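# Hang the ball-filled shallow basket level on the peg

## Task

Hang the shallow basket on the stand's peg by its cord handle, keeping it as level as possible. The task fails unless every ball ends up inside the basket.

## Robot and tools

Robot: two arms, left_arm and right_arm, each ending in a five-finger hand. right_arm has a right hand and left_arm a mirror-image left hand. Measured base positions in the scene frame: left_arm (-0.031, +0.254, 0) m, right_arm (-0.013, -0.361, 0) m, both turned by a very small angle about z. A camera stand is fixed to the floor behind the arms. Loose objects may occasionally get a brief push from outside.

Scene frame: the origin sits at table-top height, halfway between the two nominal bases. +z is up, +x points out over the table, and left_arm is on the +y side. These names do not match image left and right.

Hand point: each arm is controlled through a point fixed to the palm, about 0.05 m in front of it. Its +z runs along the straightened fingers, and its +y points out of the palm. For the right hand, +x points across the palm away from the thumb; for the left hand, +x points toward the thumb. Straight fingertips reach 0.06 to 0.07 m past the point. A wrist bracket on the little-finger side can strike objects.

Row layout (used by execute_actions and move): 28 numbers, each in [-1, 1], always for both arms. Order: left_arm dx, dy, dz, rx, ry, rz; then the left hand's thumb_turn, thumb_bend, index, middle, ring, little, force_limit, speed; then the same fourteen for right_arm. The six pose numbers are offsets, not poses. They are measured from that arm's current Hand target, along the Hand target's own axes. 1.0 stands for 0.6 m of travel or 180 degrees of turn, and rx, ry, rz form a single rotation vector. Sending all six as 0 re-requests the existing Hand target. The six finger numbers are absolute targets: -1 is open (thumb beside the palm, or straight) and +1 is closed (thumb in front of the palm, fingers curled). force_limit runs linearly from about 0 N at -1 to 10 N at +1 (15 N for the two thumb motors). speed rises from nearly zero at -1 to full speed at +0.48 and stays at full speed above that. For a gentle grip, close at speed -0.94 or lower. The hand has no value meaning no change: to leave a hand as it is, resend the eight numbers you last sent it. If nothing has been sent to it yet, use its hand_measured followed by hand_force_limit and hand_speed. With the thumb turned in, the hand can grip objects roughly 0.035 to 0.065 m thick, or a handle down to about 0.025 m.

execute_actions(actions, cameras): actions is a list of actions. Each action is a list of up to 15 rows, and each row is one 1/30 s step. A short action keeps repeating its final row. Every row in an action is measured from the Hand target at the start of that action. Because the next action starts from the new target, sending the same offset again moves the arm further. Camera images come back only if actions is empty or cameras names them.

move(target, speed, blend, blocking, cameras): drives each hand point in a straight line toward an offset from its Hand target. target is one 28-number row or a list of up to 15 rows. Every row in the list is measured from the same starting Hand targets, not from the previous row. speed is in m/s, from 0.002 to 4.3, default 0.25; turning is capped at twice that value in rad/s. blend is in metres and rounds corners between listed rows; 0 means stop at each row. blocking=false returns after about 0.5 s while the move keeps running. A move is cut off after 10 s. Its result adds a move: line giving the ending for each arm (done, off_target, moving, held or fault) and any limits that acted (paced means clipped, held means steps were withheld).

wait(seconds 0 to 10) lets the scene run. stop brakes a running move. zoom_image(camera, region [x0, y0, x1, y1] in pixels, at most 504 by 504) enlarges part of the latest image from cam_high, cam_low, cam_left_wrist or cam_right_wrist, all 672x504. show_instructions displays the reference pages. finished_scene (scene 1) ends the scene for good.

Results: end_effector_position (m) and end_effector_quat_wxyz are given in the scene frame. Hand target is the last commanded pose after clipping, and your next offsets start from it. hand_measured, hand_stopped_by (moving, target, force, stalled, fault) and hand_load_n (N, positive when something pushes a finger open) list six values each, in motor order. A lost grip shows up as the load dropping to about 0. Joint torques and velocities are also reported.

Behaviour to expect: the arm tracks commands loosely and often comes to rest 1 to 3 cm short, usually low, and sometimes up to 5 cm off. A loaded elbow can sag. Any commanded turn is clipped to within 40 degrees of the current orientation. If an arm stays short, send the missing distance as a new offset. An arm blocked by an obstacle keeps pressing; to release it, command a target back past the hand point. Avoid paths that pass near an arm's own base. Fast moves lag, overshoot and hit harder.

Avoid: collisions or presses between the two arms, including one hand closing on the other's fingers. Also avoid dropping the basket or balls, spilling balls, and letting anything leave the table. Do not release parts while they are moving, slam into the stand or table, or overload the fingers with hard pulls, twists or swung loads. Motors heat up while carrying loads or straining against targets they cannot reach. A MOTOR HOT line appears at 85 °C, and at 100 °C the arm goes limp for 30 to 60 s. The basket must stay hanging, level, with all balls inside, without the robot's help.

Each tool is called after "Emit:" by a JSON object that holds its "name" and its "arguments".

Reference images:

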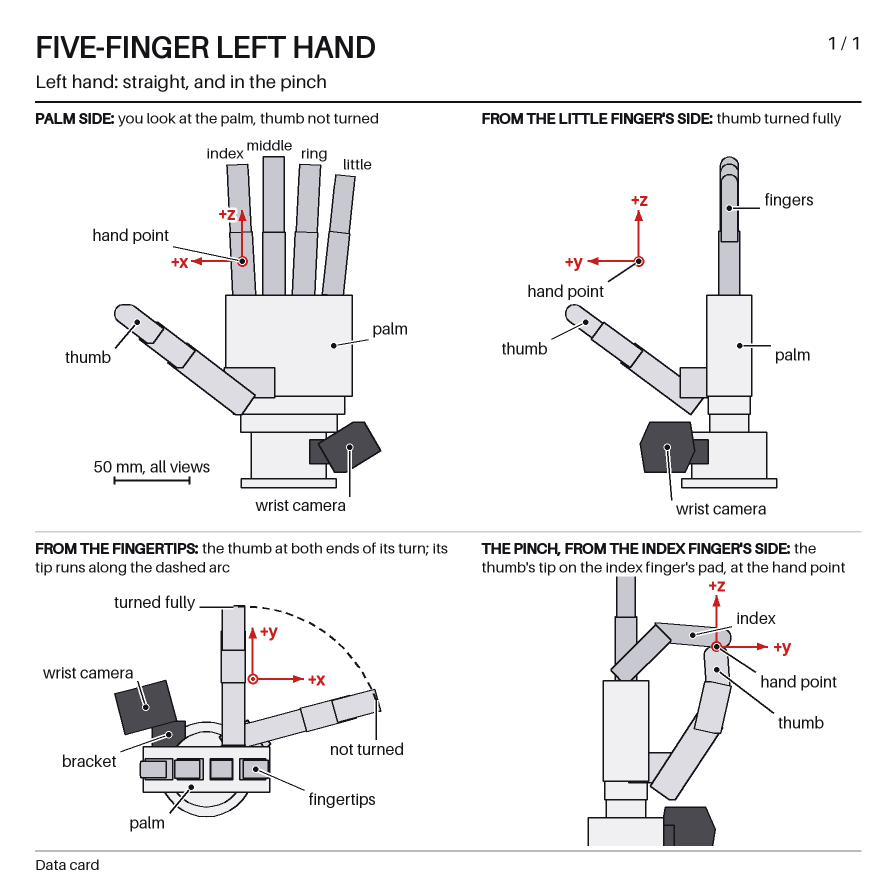

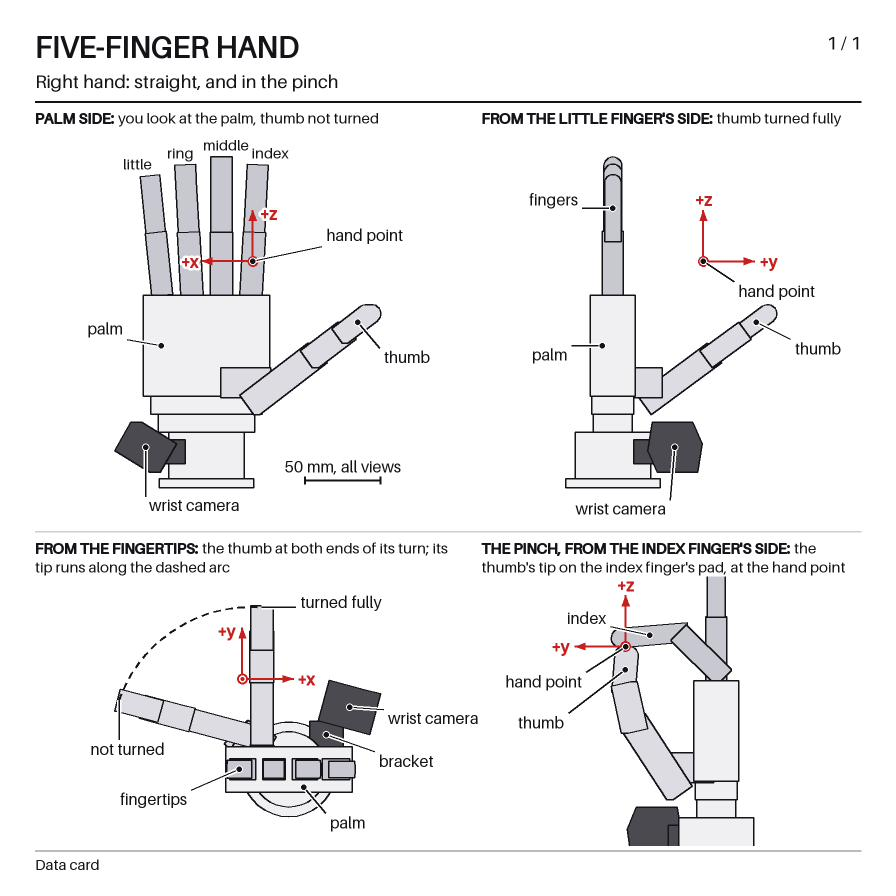

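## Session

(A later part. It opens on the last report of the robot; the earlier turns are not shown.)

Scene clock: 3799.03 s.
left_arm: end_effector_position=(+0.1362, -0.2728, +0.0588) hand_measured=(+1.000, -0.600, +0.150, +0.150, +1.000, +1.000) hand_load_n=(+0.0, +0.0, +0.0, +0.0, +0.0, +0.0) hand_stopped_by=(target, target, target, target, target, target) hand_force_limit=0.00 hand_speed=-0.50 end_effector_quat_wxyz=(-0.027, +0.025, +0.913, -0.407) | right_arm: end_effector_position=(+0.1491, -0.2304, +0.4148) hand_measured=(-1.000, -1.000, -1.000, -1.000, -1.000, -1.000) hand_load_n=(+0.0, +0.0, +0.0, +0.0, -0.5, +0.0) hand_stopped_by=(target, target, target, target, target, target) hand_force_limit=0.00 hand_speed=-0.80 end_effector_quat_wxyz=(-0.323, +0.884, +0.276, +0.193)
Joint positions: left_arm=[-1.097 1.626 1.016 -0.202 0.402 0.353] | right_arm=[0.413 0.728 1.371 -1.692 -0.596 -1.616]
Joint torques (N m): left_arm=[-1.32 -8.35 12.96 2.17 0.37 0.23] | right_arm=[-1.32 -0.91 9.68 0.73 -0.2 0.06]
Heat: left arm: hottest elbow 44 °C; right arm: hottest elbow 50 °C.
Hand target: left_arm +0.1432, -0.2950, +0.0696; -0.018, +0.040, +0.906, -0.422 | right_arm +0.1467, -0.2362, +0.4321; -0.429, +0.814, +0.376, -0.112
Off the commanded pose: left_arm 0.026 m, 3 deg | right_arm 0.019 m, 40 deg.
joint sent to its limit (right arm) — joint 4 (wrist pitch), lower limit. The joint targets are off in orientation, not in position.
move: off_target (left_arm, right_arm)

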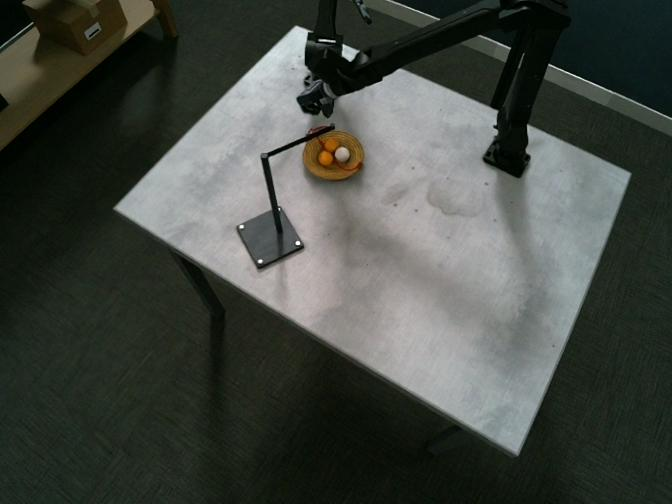

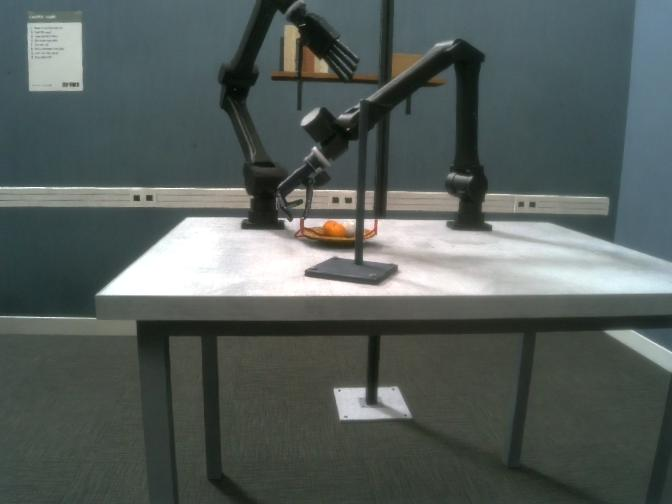

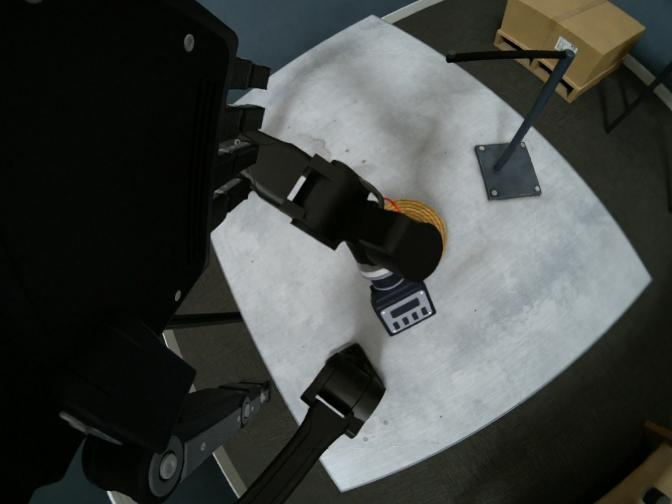

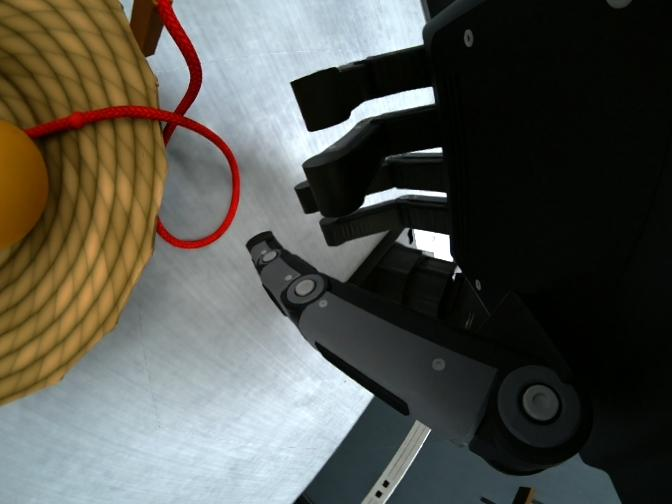

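Emit:
{"name": "execute_actions", "arguments": {"actions": []}}

Scene clock: 3843.20 s.
left_arm: end_effector_position=(+0.1364, -0.2729, +0.0590) hand_measured=(+1.000, -0.600, +0.150, +0.150, +1.000, +1.000) hand_load_n=(+0.0, -0.5, +0.0, +0.0, +0.0, +0.0) hand_stopped_by=(target, target, target, target, target, target) hand_force_limit=0.00 hand_speed=-0.50 end_effector_quat_wxyz=(-0.027, +0.026, +0.913, -0.407) | right_arm: end_effector_position=(+0.1492, -0.2305, +0.4148) hand_measured=(-1.000, -1.000, -1.000, -1.000, -1.000, -1.000) hand_load_n=(+0.0, +0.0, +0.0, +0.0, +0.0, +0.0) hand_stopped_by=(target, target, target, target, target, target) hand_force_limit=0.00 hand_speed=-0.80 end_effector_quat_wxyz=(-0.322, +0.885, +0.276, +0.193)
Joint positions: left_arm=[-1.097 1.626 1.016 -0.202 0.402 0.353] | right_arm=[0.413 0.728 1.371 -1.692 -0.596 -1.616]
Joint velocities: within noise
Joint torques (N m): left_arm=[-0.21 -8.59 12.86 1.92 0.34 0.17] | right_arm=[-1.38 0.09 9.42 0.62 -0.22 0.11]
Motor temperatures (°C): left_arm=[31 33 43 31 29 30] | right_arm=[28 32 48 30 27 30]
Heat: left arm: hottest elbow 43 °C; right arm: hottest elbow 48 °C.
Hand target: left_arm +0.1432, -0.2949, +0.0695; -0.018, +0.040, +0.906, -0.422 | right_arm +0.1467, -0.2363, +0.4321; -0.429, +0.814, +0.376, -0.112
Off the commanded pose: left_arm 0.025 m, 3 deg | right_arm 0.019 m, 40 deg.

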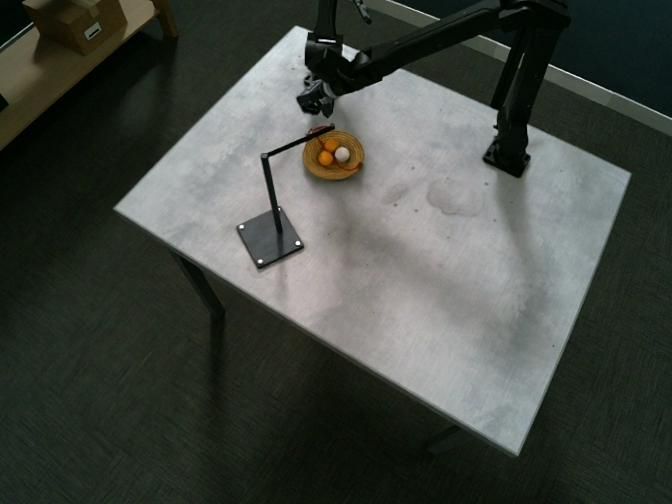

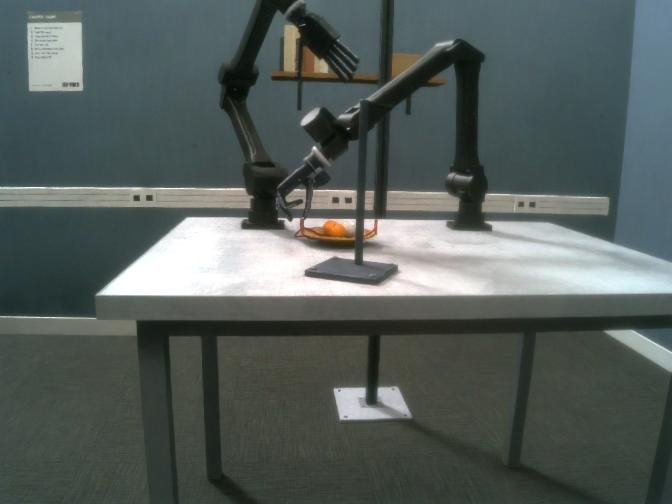

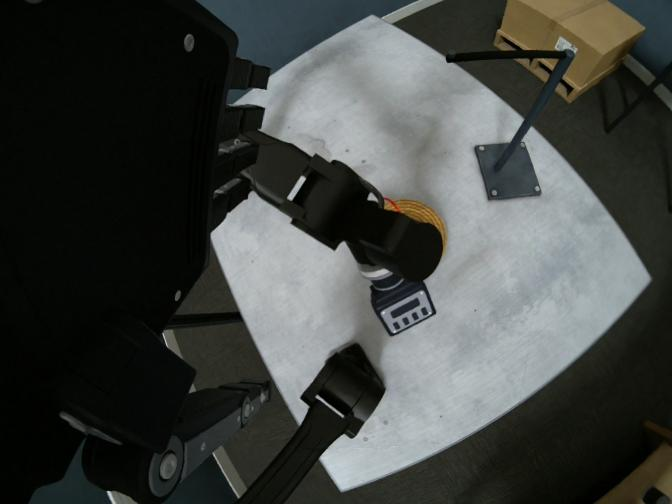

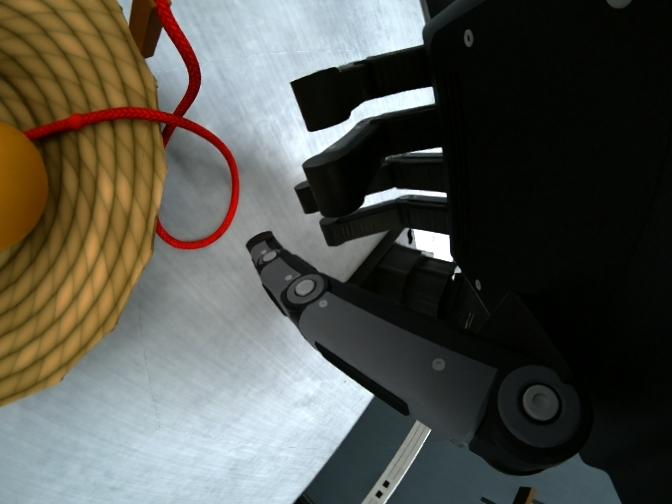

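Emit:
{"name": "move", "arguments": {"target": [-0.01175, 0.01264, 0.02131, 0.0001, 0.0638, 0.0537, 1, -0.6, 0.15, 0.15, 1, 1, 0, -0.5, 0, 0, 0, 0, 0, 0, -1, -1, -1, -1, -1, -1, 0, -0.8], "speed": 0.08, "cameras": ["cam_right_wrist", "cam_left_wrist"]}}

Scene clock: 4127.23 s.
left_arm: end_effector_position=(+0.1363, -0.2858, +0.0492) hand_measured=(+1.000, -0.600, +0.150, +0.150, +1.000, +1.000) hand_load_n=(+0.0, +0.0, +0.0, +0.0, +0.0, +0.0) hand_stopped_by=(target, target, target, target, target, target) hand_force_limit=0.00 hand_speed=-0.50 end_effector_quat_wxyz=(-0.081, +0.152, +0.896, -0.409) | right_arm: end_effector_position=(+0.1492, -0.2305, +0.4148) hand_measured=(-1.000, -1.000, -1.000, -1.000, -1.000, -1.000) hand_load_n=(+0.0, +0.0, +0.0, +0.0, +0.0, +0.0) hand_stopped_by=(target, target, target, target, target, target) hand_force_limit=0.00 hand_speed=-0.80 end_effector_quat_wxyz=(-0.322, +0.885, +0.276, +0.193)
Joint positions: left_arm=[-1.072 1.726 1.13 -0.32 0.605 0.609] | right_arm=[0.413 0.728 1.371 -1.692 -0.596 -1.616]
Joint torques (N m): left_arm=[0.91 -9.29 12.98 0.84 0.53 0.15] | right_arm=[-1.55 -0.15 9.7 0.57 -0.24 0.11]
Heat: left arm: hottest elbow 44 °C; right arm: hottest elbow 48 °C.
Hand target: left_arm +0.1497, -0.3005, +0.0555; -0.073, +0.158, +0.893, -0.416 | right_arm +0.1467, -0.2363, +0.4321; -0.429, +0.814, +0.376, -0.112
Off the commanded pose: left_arm 0.021 m, 1 deg | right_arm 0.018 m, 40 deg.
joint sent to its limit (right arm) — joint 4 (wrist pitch), lower limit. The joint targets are off in orientation, not in position.
move: off_target (left_arm, right_arm)
Images, in order (width x height): cam_left_wrist 672x504, cam_right_wrist 672x504.

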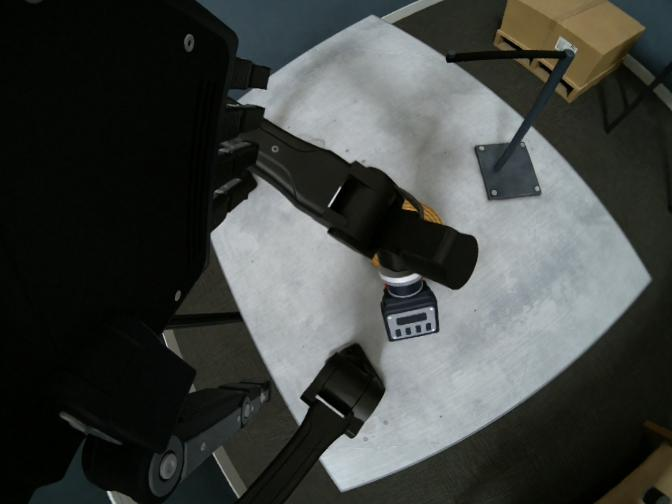

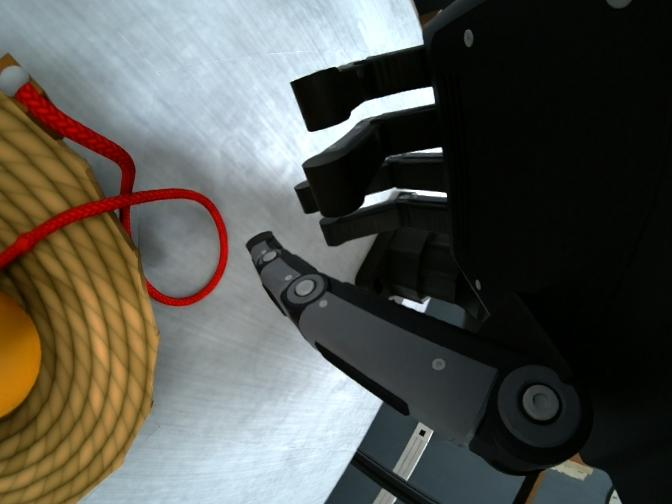

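Emit:
{"name": "move", "arguments": {"target": [0.00219, 0.03872, 0.00578, 0, 0, 0, 1, -0.6, 0.38, 0.38, 1, 1, 0, -0.5, 0, 0, 0, 0, 0, 0, -1, -1, -1, -1, -1, -1, 0, -0.8], "speed": 0.06, "cameras": ["cam_right_wrist"]}}

Scene clock: 4321.60 s.
left_arm: end_effector_position=(+0.1469, -0.2864, +0.0449) hand_measured=(+1.000, -0.600, +0.380, +0.380, +1.000, +1.000) hand_load_n=(+0.0, +0.0, +0.0, +0.0, +0.0, +0.0) hand_stopped_by=(target, target, target, target, target, target) hand_force_limit=0.00 hand_speed=-0.50 end_effector_quat_wxyz=(-0.076, +0.154, +0.893, -0.415) | right_arm: end_effector_position=(+0.1492, -0.2305, +0.4148) hand_measured=(-1.000, -1.000, -1.000, -1.000, -1.000, -1.000) hand_load_n=(+0.0, +0.0, -0.5, +0.0, +0.0, +0.0) hand_stopped_by=(target, target, target, target, target, target) hand_force_limit=0.00 hand_speed=-0.80 end_effector_quat_wxyz=(-0.322, +0.885, +0.276, +0.193)
Joint positions: left_arm=[-1.055 1.739 1.13 -0.298 0.615 0.625] | right_arm=[0.413 0.728 1.371 -1.692 -0.596 -1.616]
Joint torques (N m): left_arm=[0.79 -9.82 8.73 2.07 0.49 0.21] | right_arm=[-1.9 -0.62 9.69 0.59 -0.25 0.09]
Heat: left arm: hottest elbow 45 °C; right arm: hottest elbow 48 °C.
Hand target: left_arm +0.1529, -0.2884, +0.0354; -0.073, +0.158, +0.893, -0.416 | right_arm +0.1467, -0.2363, +0.4321; -0.429, +0.814, +0.376, -0.112
Off the commanded pose: left_arm 0.011 m, 1 deg | right_arm 0.018 m, 40 deg.
joint sent to its limit (right arm) — joint 4 (wrist pitch), lower limit. The joint targets are off in orientation, not in position.
move: off_target (left_arm, right_arm)
Images, in order (width x height): cam_right_wrist 672x504.

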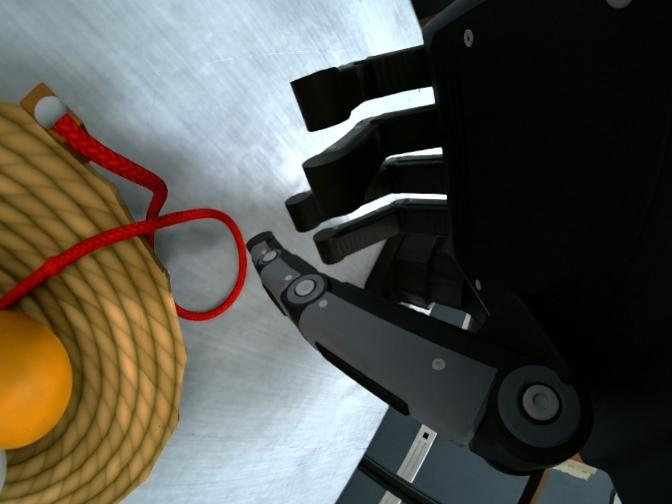

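Emit:
{"name": "move", "arguments": {"target": [0.01944, 0.02957, 0.00629, 0, 0, 0, 1, -0.6, 0.38, 0.38, 1, 1, 0, -0.5, 0, 0, 0, 0, 0, 0, -1, -1, -1, -1, -1, -1, 0, -0.8], "speed": 0.06, "cameras": ["cam_right_wrist"]}}

Scene clock: 4341.20 s.
left_arm: end_effector_position=(+0.1432, -0.2797, +0.0320) hand_measured=(+1.000, -0.600, +0.380, +0.380, +1.000, +1.000) hand_load_n=(+0.0, +0.0, +0.0, +0.0, +0.0, +0.0) hand_stopped_by=(target, target, target, target, target, target) hand_force_limit=0.00 hand_speed=-0.50 end_effector_quat_wxyz=(-0.073, +0.156, +0.891, -0.419) | right_arm: end_effector_position=(+0.1492, -0.2305, +0.4148) hand_measured=(-1.000, -1.000, -1.000, -1.000, -1.000, -1.000) hand_load_n=(+0.0, +0.0, +0.0, +0.0, +0.0, +0.0) hand_stopped_by=(target, target, target, target, target, target) hand_force_limit=0.00 hand_speed=-0.80 end_effector_quat_wxyz=(-0.322, +0.885, +0.276, +0.193)
Joint positions: left_arm=[-1.055 1.739 1.085 -0.242 0.615 0.625] | right_arm=[0.413 0.728 1.371 -1.692 -0.596 -1.616]
Joint torques (N m): left_arm=[0.5 -9.64 7.24 2.25 0.43 0.14] | right_arm=[-1.32 0.09 9.58 0.65 -0.22 0.06]
Heat: left arm: hottest elbow 44 °C; right arm: hottest elbow 48 °C.
Hand target: left_arm +0.1449, -0.2764, +0.0194; -0.073, +0.158, +0.893, -0.416 | right_arm +0.1467, -0.2363, +0.4321; -0.429, +0.814, +0.376, -0.112
Off the commanded pose: left_arm 0.013 m, 1 deg | right_arm 0.018 m, 40 deg.
joint sent to its limit (right arm) — joint 4 (wrist pitch), lower limit. The joint targets are off in orientation, not in position.
move: off_target (left_arm, right_arm)
Images, in order (width x height): cam_right_wrist 672x504.

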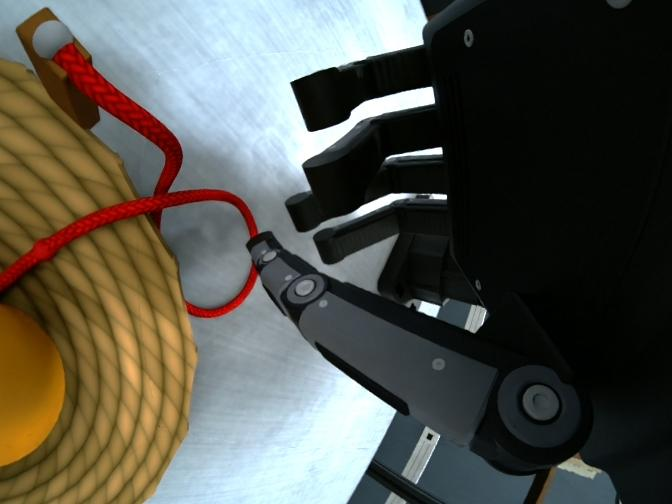

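Emit:
{"name": "move", "arguments": {"target": [0.01224, 0.02566, 0.01095, 0, 0, 0, 1, -0.6, 0.38, 0.38, 1, 1, 0, -0.5, 0, 0, 0, 0, 0, 0, -1, -1, -1, -1, -1, -1, 0, -0.8], "speed": 0.06, "cameras": ["cam_right_wrist"]}}

Scene clock: 4376.53 s.
left_arm: end_effector_position=(+0.1395, -0.2729, +0.0179) hand_measured=(+1.000, -0.600, +0.380, +0.380, +1.000, +1.000) hand_load_n=(+0.0, +0.0, +0.0, +0.0, +0.0, +0.0) hand_stopped_by=(target, target, target, target, target, target) hand_force_limit=0.00 hand_speed=-0.50 end_effector_quat_wxyz=(-0.071, +0.156, +0.891, -0.421) | right_arm: end_effector_position=(+0.1492, -0.2305, +0.4148) hand_measured=(-1.000, -1.000, -1.000, -1.000, -1.000, -1.000) hand_load_n=(+0.0, +0.0, +0.0, +0.0, +0.0, +0.0) hand_stopped_by=(target, target, target, target, target, target) hand_force_limit=0.00 hand_speed=-0.80 end_effector_quat_wxyz=(-0.322, +0.885, +0.276, +0.193)
Joint positions: left_arm=[-1.055 1.745 1.044 -0.191 0.615 0.625] | right_arm=[0.413 0.728 1.371 -1.692 -0.596 -1.616]
Joint torques (N m): left_arm=[-0.15 -9.41 7.1 2.09 0.38 0.13] | right_arm=[-1.03 0.15 9.59 0.47 -0.21 0.09]
Heat: left arm: hottest elbow 42 °C; right arm: hottest elbow 48 °C.
Hand target: left_arm +0.1397, -0.2694, +0.0035; -0.073, +0.158, +0.893, -0.416 | right_arm +0.1467, -0.2363, +0.4321; -0.429, +0.814, +0.376, -0.112
Off the commanded pose: left_arm 0.015 m, 1 deg | right_arm 0.018 m, 40 deg.
joint sent to its limit (right arm) — joint 4 (wrist pitch), lower limit. The joint targets are off in orientation, not in position.
move: off_target (left_arm, right_arm)
Images, in order (width x height): cam_right_wrist 672x504.

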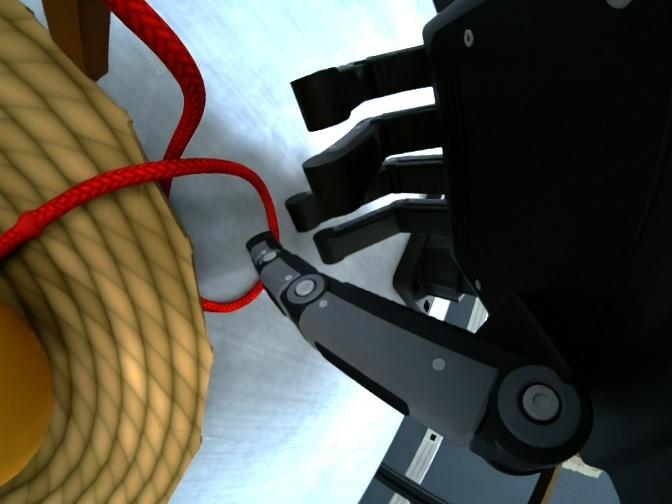

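Emit:
{"name": "move", "arguments": {"target": [0, 0.00703, 0.0124, 0, 0, 0, 1, -0.6, 0.38, 0.38, 1, 1, 0, -0.5, 0, 0, 0, 0, 0, 0, -1, -1, -1, -1, -1, -1, 0, -0.8], "speed": 0.04, "cameras": ["cam_right_wrist"]}}

Scene clock: 4427.57 s.
left_arm: end_effector_position=(+0.1412, -0.2759, +0.0148) hand_measured=(+1.000, -0.600, +0.380, +0.380, +1.000, +1.000) hand_load_n=(+0.5, +0.5, +0.0, +0.0, +0.0, +0.0) hand_stopped_by=(target, target, target, target, target, target) hand_force_limit=0.00 hand_speed=-0.50 end_effector_quat_wxyz=(-0.068, +0.158, +0.889, -0.425) | right_arm: end_effector_position=(+0.1492, -0.2305, +0.4148) hand_measured=(-1.000, -1.000, -1.000, -1.000, -1.000, -1.000) hand_load_n=(+0.0, +0.0, +0.0, +0.0, +0.0, +0.0) hand_stopped_by=(target, target, target, target, target, target) hand_force_limit=0.00 hand_speed=-0.80 end_effector_quat_wxyz=(-0.322, +0.885, +0.276, +0.193)
Joint positions: left_arm=[-1.055 1.754 1.044 -0.17 0.614 0.625] | right_arm=[0.413 0.728 1.371 -1.692 -0.596 -1.616]
Joint torques (N m): left_arm=[-0.21 -9.05 6.94 2.22 0.26 0.1] | right_arm=[-1.03 -0.44 9.73 0.81 -0.23 0.11]
Heat: left arm: hottest elbow 41 °C; right arm: hottest elbow 48 °C.
Hand target: left_arm +0.1387, -0.2722, -0.0045; -0.073, +0.158, +0.893, -0.416 | right_arm +0.1467, -0.2363, +0.4321; -0.429, +0.814, +0.376, -0.112
Off the commanded pose: left_arm 0.020 m, 1 deg | right_arm 0.018 m, 40 deg.
joint sent to its limit (right arm) — joint 4 (wrist pitch), lower limit. The joint targets are off in orientation, not in position.
move: off_target (left_arm, right_arm)
Images, in order (width x height): cam_right_wrist 672x504.

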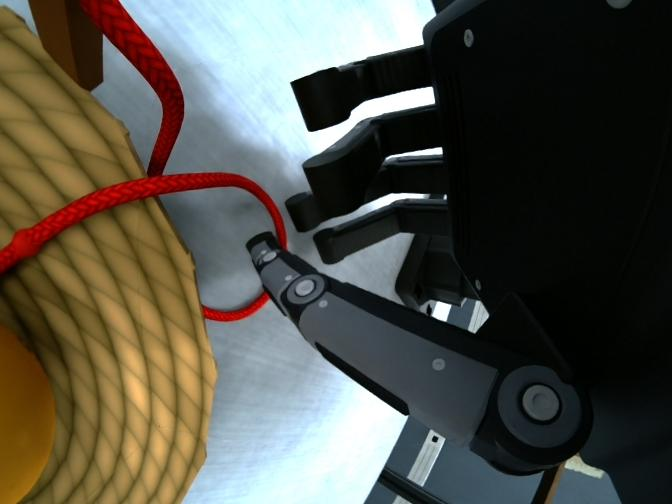

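Emit:
{"name": "move", "arguments": {"target": [0, 0.00511, 0.0043, 0, 0, 0, 1, -0.6, 0.38, 0.38, 1, 1, 0, -0.5, 0, 0, 0, 0, 0, 0, -1, -1, -1, -1, -1, -1, 0, -0.8], "speed": 0.04, "cameras": ["cam_right_wrist"]}}

Scene clock: 4634.60 s.
left_arm: end_effector_position=(+0.1418, -0.2770, +0.0149) hand_measured=(+1.000, -0.600, +0.380, +0.380, +1.000, +1.000) hand_load_n=(+1.5, +0.5, +0.5, +0.0, +0.0, +0.5) hand_stopped_by=(target, target, target, target, target, target) hand_force_limit=0.00 hand_speed=-0.50 end_effector_quat_wxyz=(-0.067, +0.158, +0.888, -0.426) | right_arm: end_effector_position=(+0.1492, -0.2305, +0.4148) hand_measured=(-1.000, -1.000, -1.000, -1.000, -1.000, -1.000) hand_load_n=(+0.0, +0.0, +0.0, +0.0, +0.0, +0.0) hand_stopped_by=(target, target, target, target, target, target) hand_force_limit=0.00 hand_speed=-0.80 end_effector_quat_wxyz=(-0.322, +0.885, +0.276, +0.193)
Joint positions: left_arm=[-1.055 1.755 1.044 -0.164 0.615 0.625] | right_arm=[0.413 0.728 1.371 -1.692 -0.596 -1.616]
Joint torques (N m): left_arm=[-0.21 -8.18 6.6 2.36 0.24 0.07] | right_arm=[-0.91 -0.09 9.69 0.75 -0.2 0.07]
Heat: left arm: hottest elbow 40 °C; right arm: hottest elbow 48 °C.
Hand target: left_arm +0.1386, -0.2722, -0.0085; -0.073, +0.158, +0.893, -0.416 | right_arm +0.1467, -0.2363, +0.4321; -0.429, +0.814, +0.376, -0.112
Off the commanded pose: left_arm 0.024 m, 2 deg | right_arm 0.018 m, 40 deg.
joint sent to its limit (right arm) — joint 4 (wrist pitch), lower limit. The joint targets are off in orientation, not in position.
move: off_target (left_arm, right_arm)
Images, in order (width x height): cam_right_wrist 672x504.

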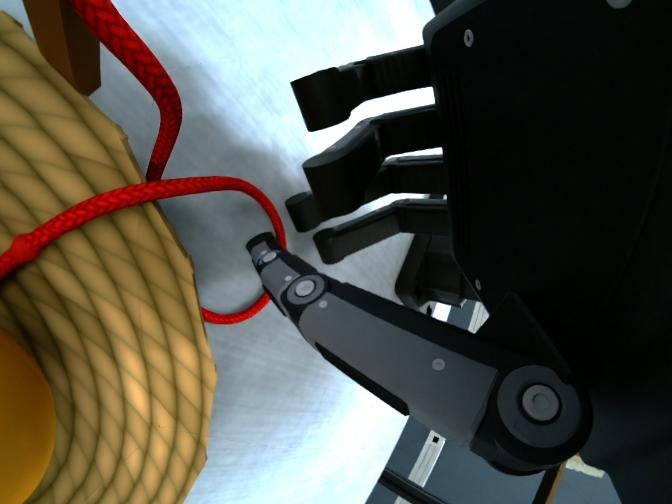

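Emit:
{"name": "execute_actions", "arguments": {"actions": [[[0, 0, 0, 0, 0, 0, 1, -0.30, 0.38, 0.38, 1, 1, -0.1, -0.94, 0, 0, 0, 0, 0, 0, -1, -1, -1, -1, -1, -1, 0, -0.8]],[[0, 0, 0, 0, 0, 0, 1, -0.30, 0.38, 0.38, 1, 1, -0.1, -0.94, 0, 0, 0, 0, 0, 0, -1, -1, -1, -1, -1, -1, 0, -0.8]],[[0, 0, 0, 0, 0, 0, 1, -0.30, 0.38, 0.38, 1, 1, -0.1, -0.94, 0, 0, 0, 0, 0, 0, -1, -1, -1, -1, -1, -1, 0, -0.8]],[[0, 0, 0, 0, 0, 0, 1, -0.30, 0.38, 0.38, 1, 1, -0.1, -0.94, 0, 0, 0, 0, 0, 0, -1, -1, -1, -1, -1, -1, 0, -0.8]]], "cameras": ["cam_right_wrist"]}}

Scene clock: 4656.23 s.
left_arm: end_effector_position=(+0.1423, -0.2774, +0.0119) hand_measured=(+1.000, -0.398, +0.380, +0.380, +1.000, +1.000) hand_load_n=(+1.0, +6.0, +0.0, +1.0, +0.0, +0.0) hand_stopped_by=(target, force, target, target, target, target) hand_force_limit=-0.10 hand_speed=-0.94 end_effector_quat_wxyz=(-0.067, +0.158, +0.888, -0.426) | right_arm: end_effector_position=(+0.1492, -0.2305, +0.4148) hand_measured=(-1.000, -1.000, -1.000, -1.000, -1.000, -1.000) hand_load_n=(+0.0, +0.0, -0.5, -0.5, +0.0, +0.0) hand_stopped_by=(target, target, target, target, target, target) hand_force_limit=0.00 hand_speed=-0.80 end_effector_quat_wxyz=(-0.322, +0.885, +0.276, +0.193)
Joint positions: left_arm=[-1.055 1.762 1.044 -0.159 0.613 0.625] | right_arm=[0.413 0.728 1.371 -1.692 -0.596 -1.616]
Joint torques (N m): left_arm=[-0.56 -8.94 6.68 2.1 0.33 0.08] | right_arm=[-1.38 0.26 9.69 0.61 -0.2 0.13]
Heat: left arm: hottest elbow 40 °C; right arm: hottest elbow 48 °C.
Hand target: left_arm +0.1387, -0.2722, -0.0085; -0.073, +0.158, +0.893, -0.416 | right_arm +0.1467, -0.2363, +0.4321; -0.429, +0.814, +0.376, -0.112
Off the commanded pose: left_arm 0.022 m, 1 deg | right_arm 0.018 m, 40 deg.
joint sent to its limit (right arm) — joint 4 (wrist pitch), lower limit. The joint targets are off in orientation, not in position.
Images, in order (width x height): cam_right_wrist 672x504.

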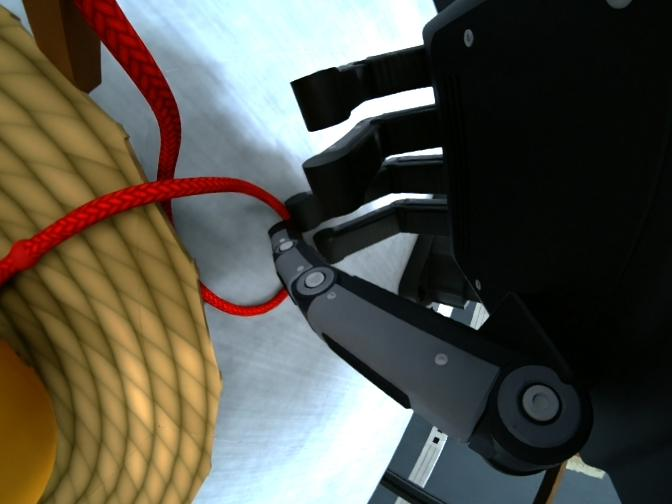

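Emit:
{"name": "move", "arguments": {"target": [-0.0001, -0.07022, -0.0591, 0, 0, 0, 1, -0.30, 0.38, 0.38, 1, 1, -0.1, -0.94, 0, 0, 0, 0, 0, 0, -1, -1, -1, -1, -1, -1, 0, -0.8], "speed": 0.04, "cameras": ["cam_right_wrist"]}}

Scene clock: 4872.20 s.
left_arm: end_effector_position=(+0.1322, -0.2591, +0.0278) hand_measured=(+1.000, -0.398, +0.380, +0.380, +1.000, +1.000) hand_load_n=(+1.0, +6.0, +0.0, +1.5, +0.5, +0.0) hand_stopped_by=(target, force, target, target, target, target) hand_force_limit=-0.10 hand_speed=-0.94 end_effector_quat_wxyz=(-0.085, +0.149, +0.899, -0.403) | right_arm: end_effector_position=(+0.1492, -0.2305, +0.4148) hand_measured=(-1.000, -1.000, -1.000, -1.000, -1.000, -1.000) hand_load_n=(+0.0, +0.0, +0.0, +0.0, +0.0, +0.5) hand_stopped_by=(target, target, target, target, target, target) hand_force_limit=0.00 hand_speed=-0.80 end_effector_quat_wxyz=(-0.322, +0.885, +0.276, +0.193)
Joint positions: left_arm=[-1.055 1.71 1.044 -0.275 0.613 0.625] | right_arm=[0.413 0.728 1.371 -1.692 -0.596 -1.616]
Joint torques (N m): left_arm=[-0.03 -12.34 11.03 0.87 0.35 0.1] | right_arm=[-0.56 0.15 9.8 0.68 -0.2 0.11]
Heat: left arm: hottest elbow 39 °C; right arm: hottest elbow 48 °C.
Hand target: left_arm +0.1387, -0.2722, +0.0465; -0.073, +0.158, +0.893, -0.416 | right_arm +0.1467, -0.2363, +0.4321; -0.429, +0.814, +0.376, -0.112
Off the commanded pose: left_arm 0.024 m, 2 deg | right_arm 0.018 m, 40 deg.
joint sent to its limit (right arm) — joint 4 (wrist pitch), lower limit. The joint targets are off in orientation, not in position.
move: off_target (left_arm, right_arm)
Images, in order (width x height): cam_right_wrist 672x504.

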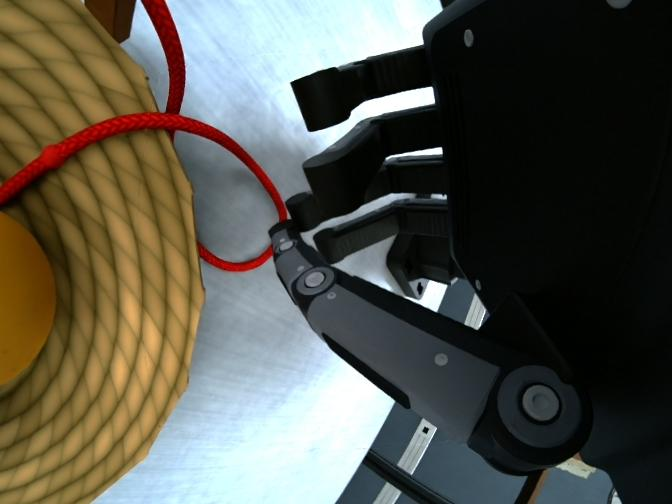

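Emit:
{"name": "move", "arguments": {"target": [-0.0001, -0.08937, -0.07522, 0, 0, 0, 1, -0.30, 0.38, 0.38, 1, 1, -0.1, -0.94, 0, 0, 0, 0, 0, 0, -1, -1, -1, -1, -1, -1, 0, -0.8], "speed": 0.06, "cameras": ["cam_right_wrist", "cam_left_wrist"]}}

Scene clock: 4881.07 s.
left_arm: end_effector_position=(+0.1301, -0.2552, +0.0914) hand_measured=(+1.000, -0.398, +0.380, +0.380, +1.000, +1.000) hand_load_n=(+0.5, +6.0, +0.0, +1.0, +0.0, +0.0) hand_stopped_by=(target, force, target, target, target, target) hand_force_limit=-0.10 hand_speed=-0.94 end_effector_quat_wxyz=(-0.089, +0.148, +0.901, -0.398) | right_arm: end_effector_position=(+0.1492, -0.2305, +0.4148) hand_measured=(-1.000, -1.000, -1.000, -1.000, -1.000, -1.000) hand_load_n=(+0.0, +0.0, +0.0, +0.0, +0.0, +0.0) hand_stopped_by=(target, target, target, target, target, target) hand_force_limit=0.00 hand_speed=-0.80 end_effector_quat_wxyz=(-0.322, +0.885, +0.276, +0.193)
Joint positions: left_arm=[-1.055 1.61 1.115 -0.459 0.613 0.625] | right_arm=[0.413 0.728 1.371 -1.692 -0.596 -1.616]
Joint torques (N m): left_arm=[-0.62 -10.7 13.15 0.87 0.34 0.1] | right_arm=[-1.38 -0.38 9.44 0.72 -0.19 0.11]
Heat: left arm: hottest elbow 39 °C; right arm: hottest elbow 48 °C.
Hand target: left_arm +0.1386, -0.2721, +0.1165; -0.073, +0.158, +0.893, -0.416 | right_arm +0.1467, -0.2363, +0.4321; -0.429, +0.814, +0.376, -0.112
Off the commanded pose: left_arm 0.032 m, 3 deg | right_arm 0.018 m, 40 deg.
joint sent to its limit (right arm) — joint 4 (wrist pitch), lower limit. The joint targets are off in orientation, not in position.
move: off_target (left_arm, right_arm)
Images, in order (width x height): cam_left_wrist 672x504, cam_right_wrist 672x504.

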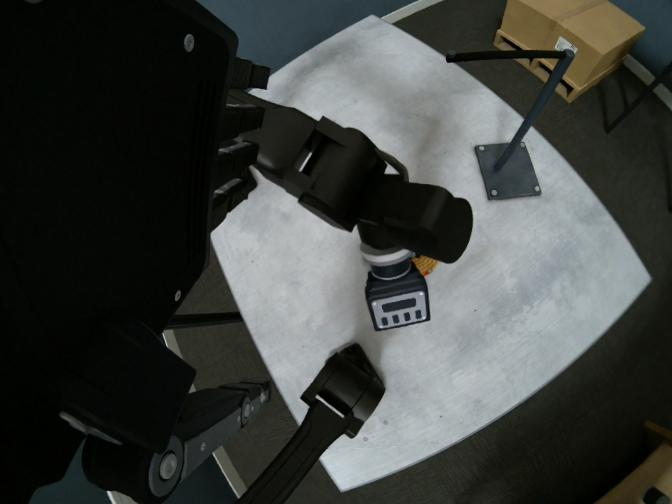

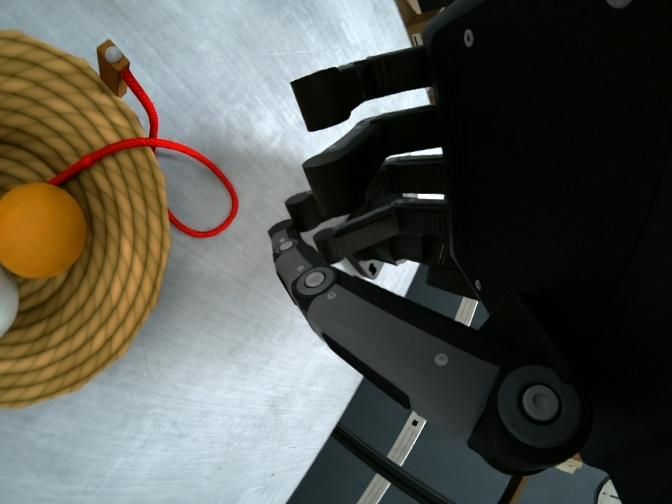

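Emit:
{"name": "zoom_image", "arguments": {"camera": "cam_right_wrist", "region": [40, 20, 290, 270]}}

Scaled by 2.016 from the camera's 672x504 image, which has a finer 960x720 frame.

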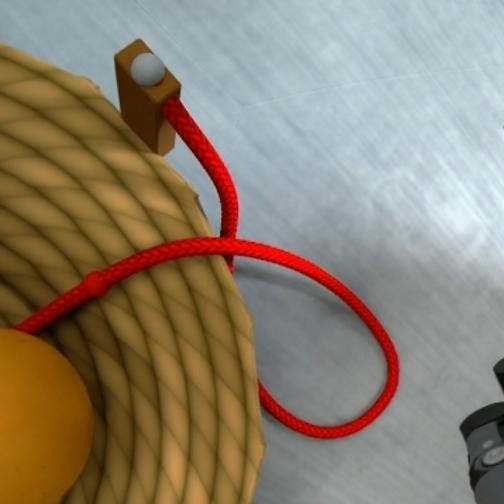

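Emit:
{"name": "move", "arguments": {"target": [[-0.0001, -0.05745, -0.04835, 0, 0, 0, 1, -0.60, 0.38, 0.38, 1, 1, 0, -0.5, 0, 0, 0, 0, 0, 0, -1, -1, -1, -1, -1, -1, 0, -0.8],[-0.1329, 0.0262, 0.01188, -0.0693, -0.3431, -0.1461, 1, -0.60, 0.38, 0.38, 1, 1, 0, -0.5, 0, 0, 0, 0, 0, 0, -1, -1, -1, -1, -1, -1, 0, -0.8]], "speed": [0.1, 0.12], "blend": [0.02, 0], "cameras": ["cam_right_wrist", "cam_low"]}}

Scene clock: 5037.57 s.
left_arm: end_effector_position=(+0.1296, -0.2543, +0.0912) hand_measured=(+1.000, -0.600, +0.380, +0.380, +1.000, +1.000) hand_load_n=(+0.0, +0.0, +0.0, +0.0, +0.0, +0.0) hand_stopped_by=(target, target, target, target, target, target) hand_force_limit=0.00 hand_speed=-0.50 end_effector_quat_wxyz=(-0.090, +0.147, +0.902, -0.397) | right_arm: end_effector_position=(+0.1492, -0.2305, +0.4148) hand_measured=(-1.000, -1.000, -1.000, -1.000, -1.000, -1.000) hand_load_n=(+0.0, +0.0, +0.0, +0.0, +0.0, +0.0) hand_stopped_by=(target, target, target, target, target, target) hand_force_limit=0.00 hand_speed=-0.80 end_effector_quat_wxyz=(-0.322, +0.885, +0.276, +0.193)
Joint positions: left_arm=[-1.055 1.61 1.115 -0.464 0.613 0.625] | right_arm=[0.413 0.728 1.371 -1.692 -0.596 -1.616]
Joint torques (N m): left_arm=[0.03 -9.58 8.91 1.42 0.42 0.02] | right_arm=[-1.49 -0.03 9.59 0.57 -0.2 0.07]
Heat: left arm: hottest elbow 46 °C; right arm: hottest elbow 47 °C.
Hand target: left_arm +0.1299, -0.2548, +0.0913; -0.089, +0.147, +0.901, -0.398 (not the last commanded pose) | right_arm +0.1467, -0.2363, +0.4321; -0.429, +0.814, +0.376, -0.112
Off the commanded pose: left_arm 0.095 m, 68 deg | right_arm 0.018 m, 40 deg.
joint sent to its limit (right arm) — joint 4 (wrist pitch), lower limit. The joint targets are off in orientation, not in position.
move: held (left_arm; a check stopped the path), off_target (right_arm); path passed 0 of 2 targets; limits=held
pose unreachable (left arm): on one or more control steps of this call, first in action 0 (counted from 0), this arm could not follow its commanded pose, so it was not sent that pose on those steps. It may still have moved: this result reports where it is.
cause: moving toward the commanded pose would bring a part of the arm too close to another arm (a part of this arm just beyond joint 3 (elbow) and a part of the right arm just beyond its joint 6 (wrist roll), where that arm would come to rest).
Images, in order (width x height): cam_low 672x504, cam_right_wrist 672x504.

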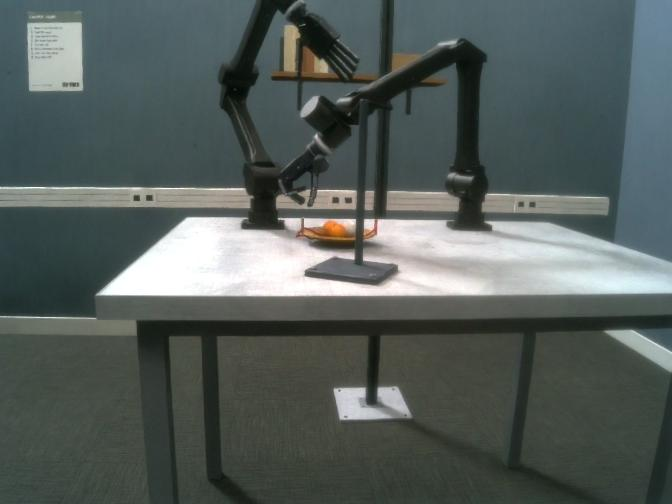

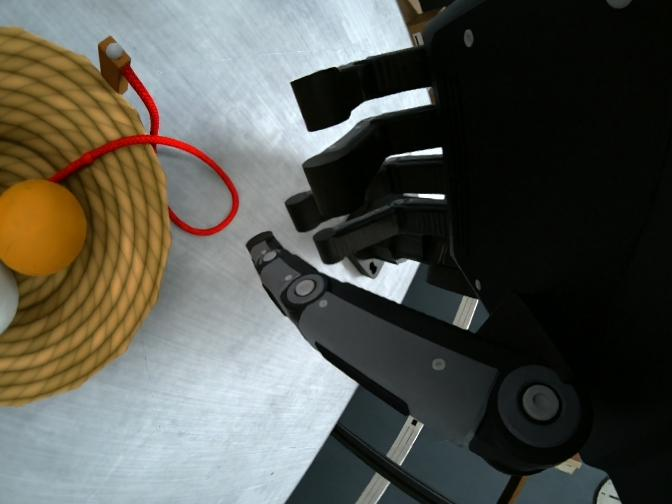

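Emit:
{"name": "move", "arguments": {"target": [0, 0, 0, 0, 0, 0, 1, -0.60, 0.38, 0.38, 1, 1, 0, -0.5, -0.1606, 0.4318, -0.2855, -0.0496, 0.4364, 0.3926, -1, -1, -1, -1, -1, -1, 0, -0.8], "speed": 0.15, "cameras": ["cam_left_wrist", "cam_low"]}}

Scene clock: 5104.30 s.
left_arm: end_effector_position=(+0.1296, -0.2543, +0.0912) hand_measured=(+1.000, -0.600, +0.380, +0.380, +1.000, +1.000) hand_load_n=(+0.0, +0.0, +0.0, +0.0, +0.0, +0.0) hand_stopped_by=(target, target, target, target, target, target) hand_force_limit=0.00 hand_speed=-0.50 end_effector_quat_wxyz=(-0.090, +0.147, +0.902, -0.397) | right_arm: end_effector_position=(+0.2977, -0.4927, +0.3215) hand_measured=(-1.000, -1.000, -1.000, -1.000, -1.000, -1.000) hand_load_n=(-0.5, +0.0, +0.0, +0.0, +0.0, +0.0) hand_stopped_by=(target, target, target, target, target, target) hand_force_limit=0.00 hand_speed=-0.80 end_effector_quat_wxyz=(-0.369, +0.788, -0.447, +0.207)
Joint positions: left_arm=[-1.055 1.61 1.115 -0.464 0.613 0.625] | right_arm=[-0.731 1.117 1.279 -1.415 -0.83 -1.147]
Joint torques (N m): left_arm=[0.03 -10.34 8.91 1.35 0.45 0.05] | right_arm=[-1.03 -5.89 7.92 1.33 -0.4 0.11]
Heat: left arm: hottest elbow 42 °C; right arm: hottest elbow 47 °C.
Hand target: left_arm +0.1299, -0.2548, +0.0913; -0.089, +0.147, +0.901, -0.398 | right_arm +0.3000, -0.5003, +0.3201; -0.366, +0.784, -0.453, +0.212
Off the commanded pose: left_arm 0.001 m, 0 deg | right_arm 0.008 m, 1 deg.
move: done
Images, in order (width x height): cam_low 672x504, cam_left_wrist 672x504.

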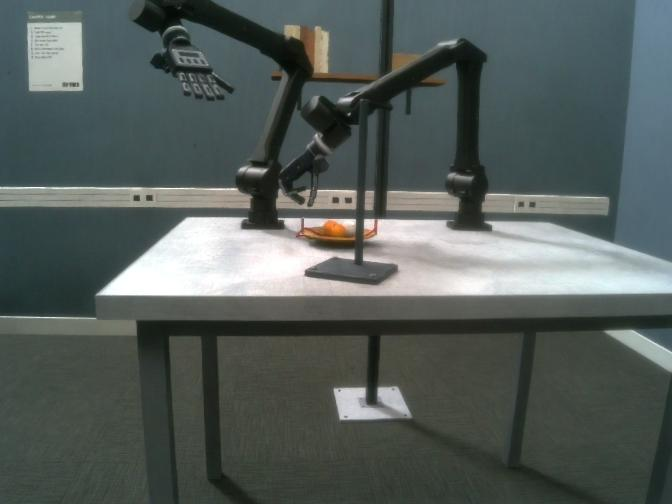

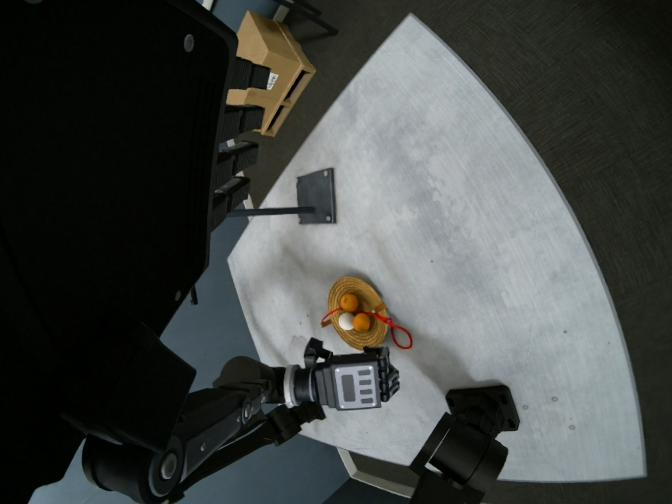

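Emit:
{"name": "move", "arguments": {"target": [[0.00355, -0.06196, -0.05562, 0, 0, 0, 1, -0.60, 0.38, 0.38, 1, 1, 0, -0.5, 0, 0, 0, 0, 0, 0, -1, -1, -1, -1, -1, -1, 0, -0.8],[-0.15503, -0.03203, -0.0084, -0.0523, -0.3487, -0.1424, 1, -0.60, 0.38, 0.38, 1, 1, 0, -0.5, 0, 0, 0, 0, 0, 0, -1, -1, -1, -1, -1, -1, 0, -0.8]], "speed": [0.1, 0.12], "blend": [0.02, 0], "cameras": ["cam_right_wrist", "cam_left_wrist"]}}

Scene clock: 5129.53 s.
left_arm: end_effector_position=(+0.2139, -0.2746, +0.0950) hand_measured=(+1.000, -0.600, +0.380, +0.380, +1.000, +1.000) hand_load_n=(+0.0, +0.0, +0.5, +0.0, +0.0, +0.0) hand_stopped_by=(target, target, target, target, target, target) hand_force_limit=0.00 hand_speed=-0.50 end_effector_quat_wxyz=(+0.322, -0.260, +0.858, -0.305) | right_arm: end_effector_position=(+0.2977, -0.4927, +0.3215) hand_measured=(-1.000, -1.000, -1.000, -1.000, -1.000, -1.000) hand_load_n=(+0.0, +0.0, +0.0, +0.0, +0.0, +0.0) hand_stopped_by=(target, target, target, target, target, target) hand_force_limit=0.00 hand_speed=-0.80 end_effector_quat_wxyz=(-0.369, +0.788, -0.447, +0.207)
Joint positions: left_arm=[-1.268 1.641 1.146 -0.346 -0.619 -0.057] | right_arm=[-0.731 1.117 1.279 -1.415 -0.829 -1.146]
Joint torques (N m): left_arm=[-0.32 -9 13.61 1.05 -0.41 -0.09] | right_arm=[-1.26 -4.89 7.77 1.43 -0.38 0.09]
Heat: left arm: hottest elbow 42 °C; right arm: hottest elbow 46 °C.
Hand target: left_arm +0.2150, -0.2950, +0.1050; +0.319, -0.266, +0.853, -0.316 | right_arm +0.3000, -0.5003, +0.3200; -0.366, +0.785, -0.454, +0.212
Off the commanded pose: left_arm 0.023 m, 2 deg | right_arm 0.008 m, 1 deg.
move: off_target (left_arm)
Images, in order (width x height): cam_left_wrist 672x504, cam_right_wrist 672x504.

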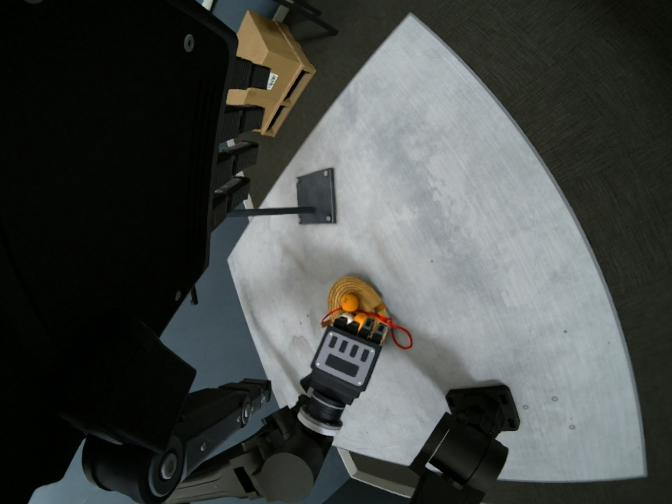

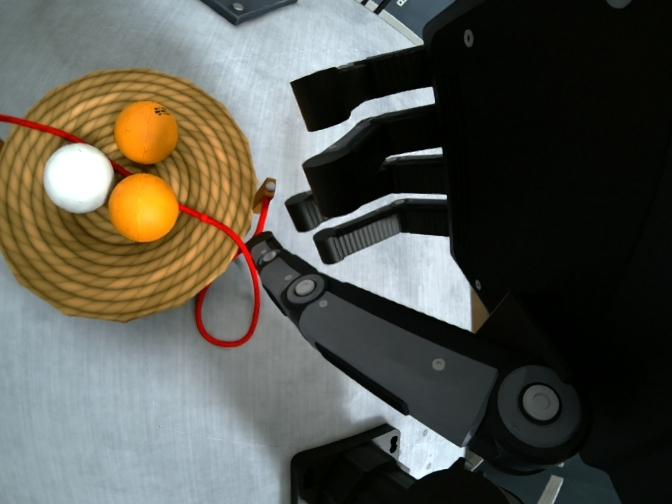

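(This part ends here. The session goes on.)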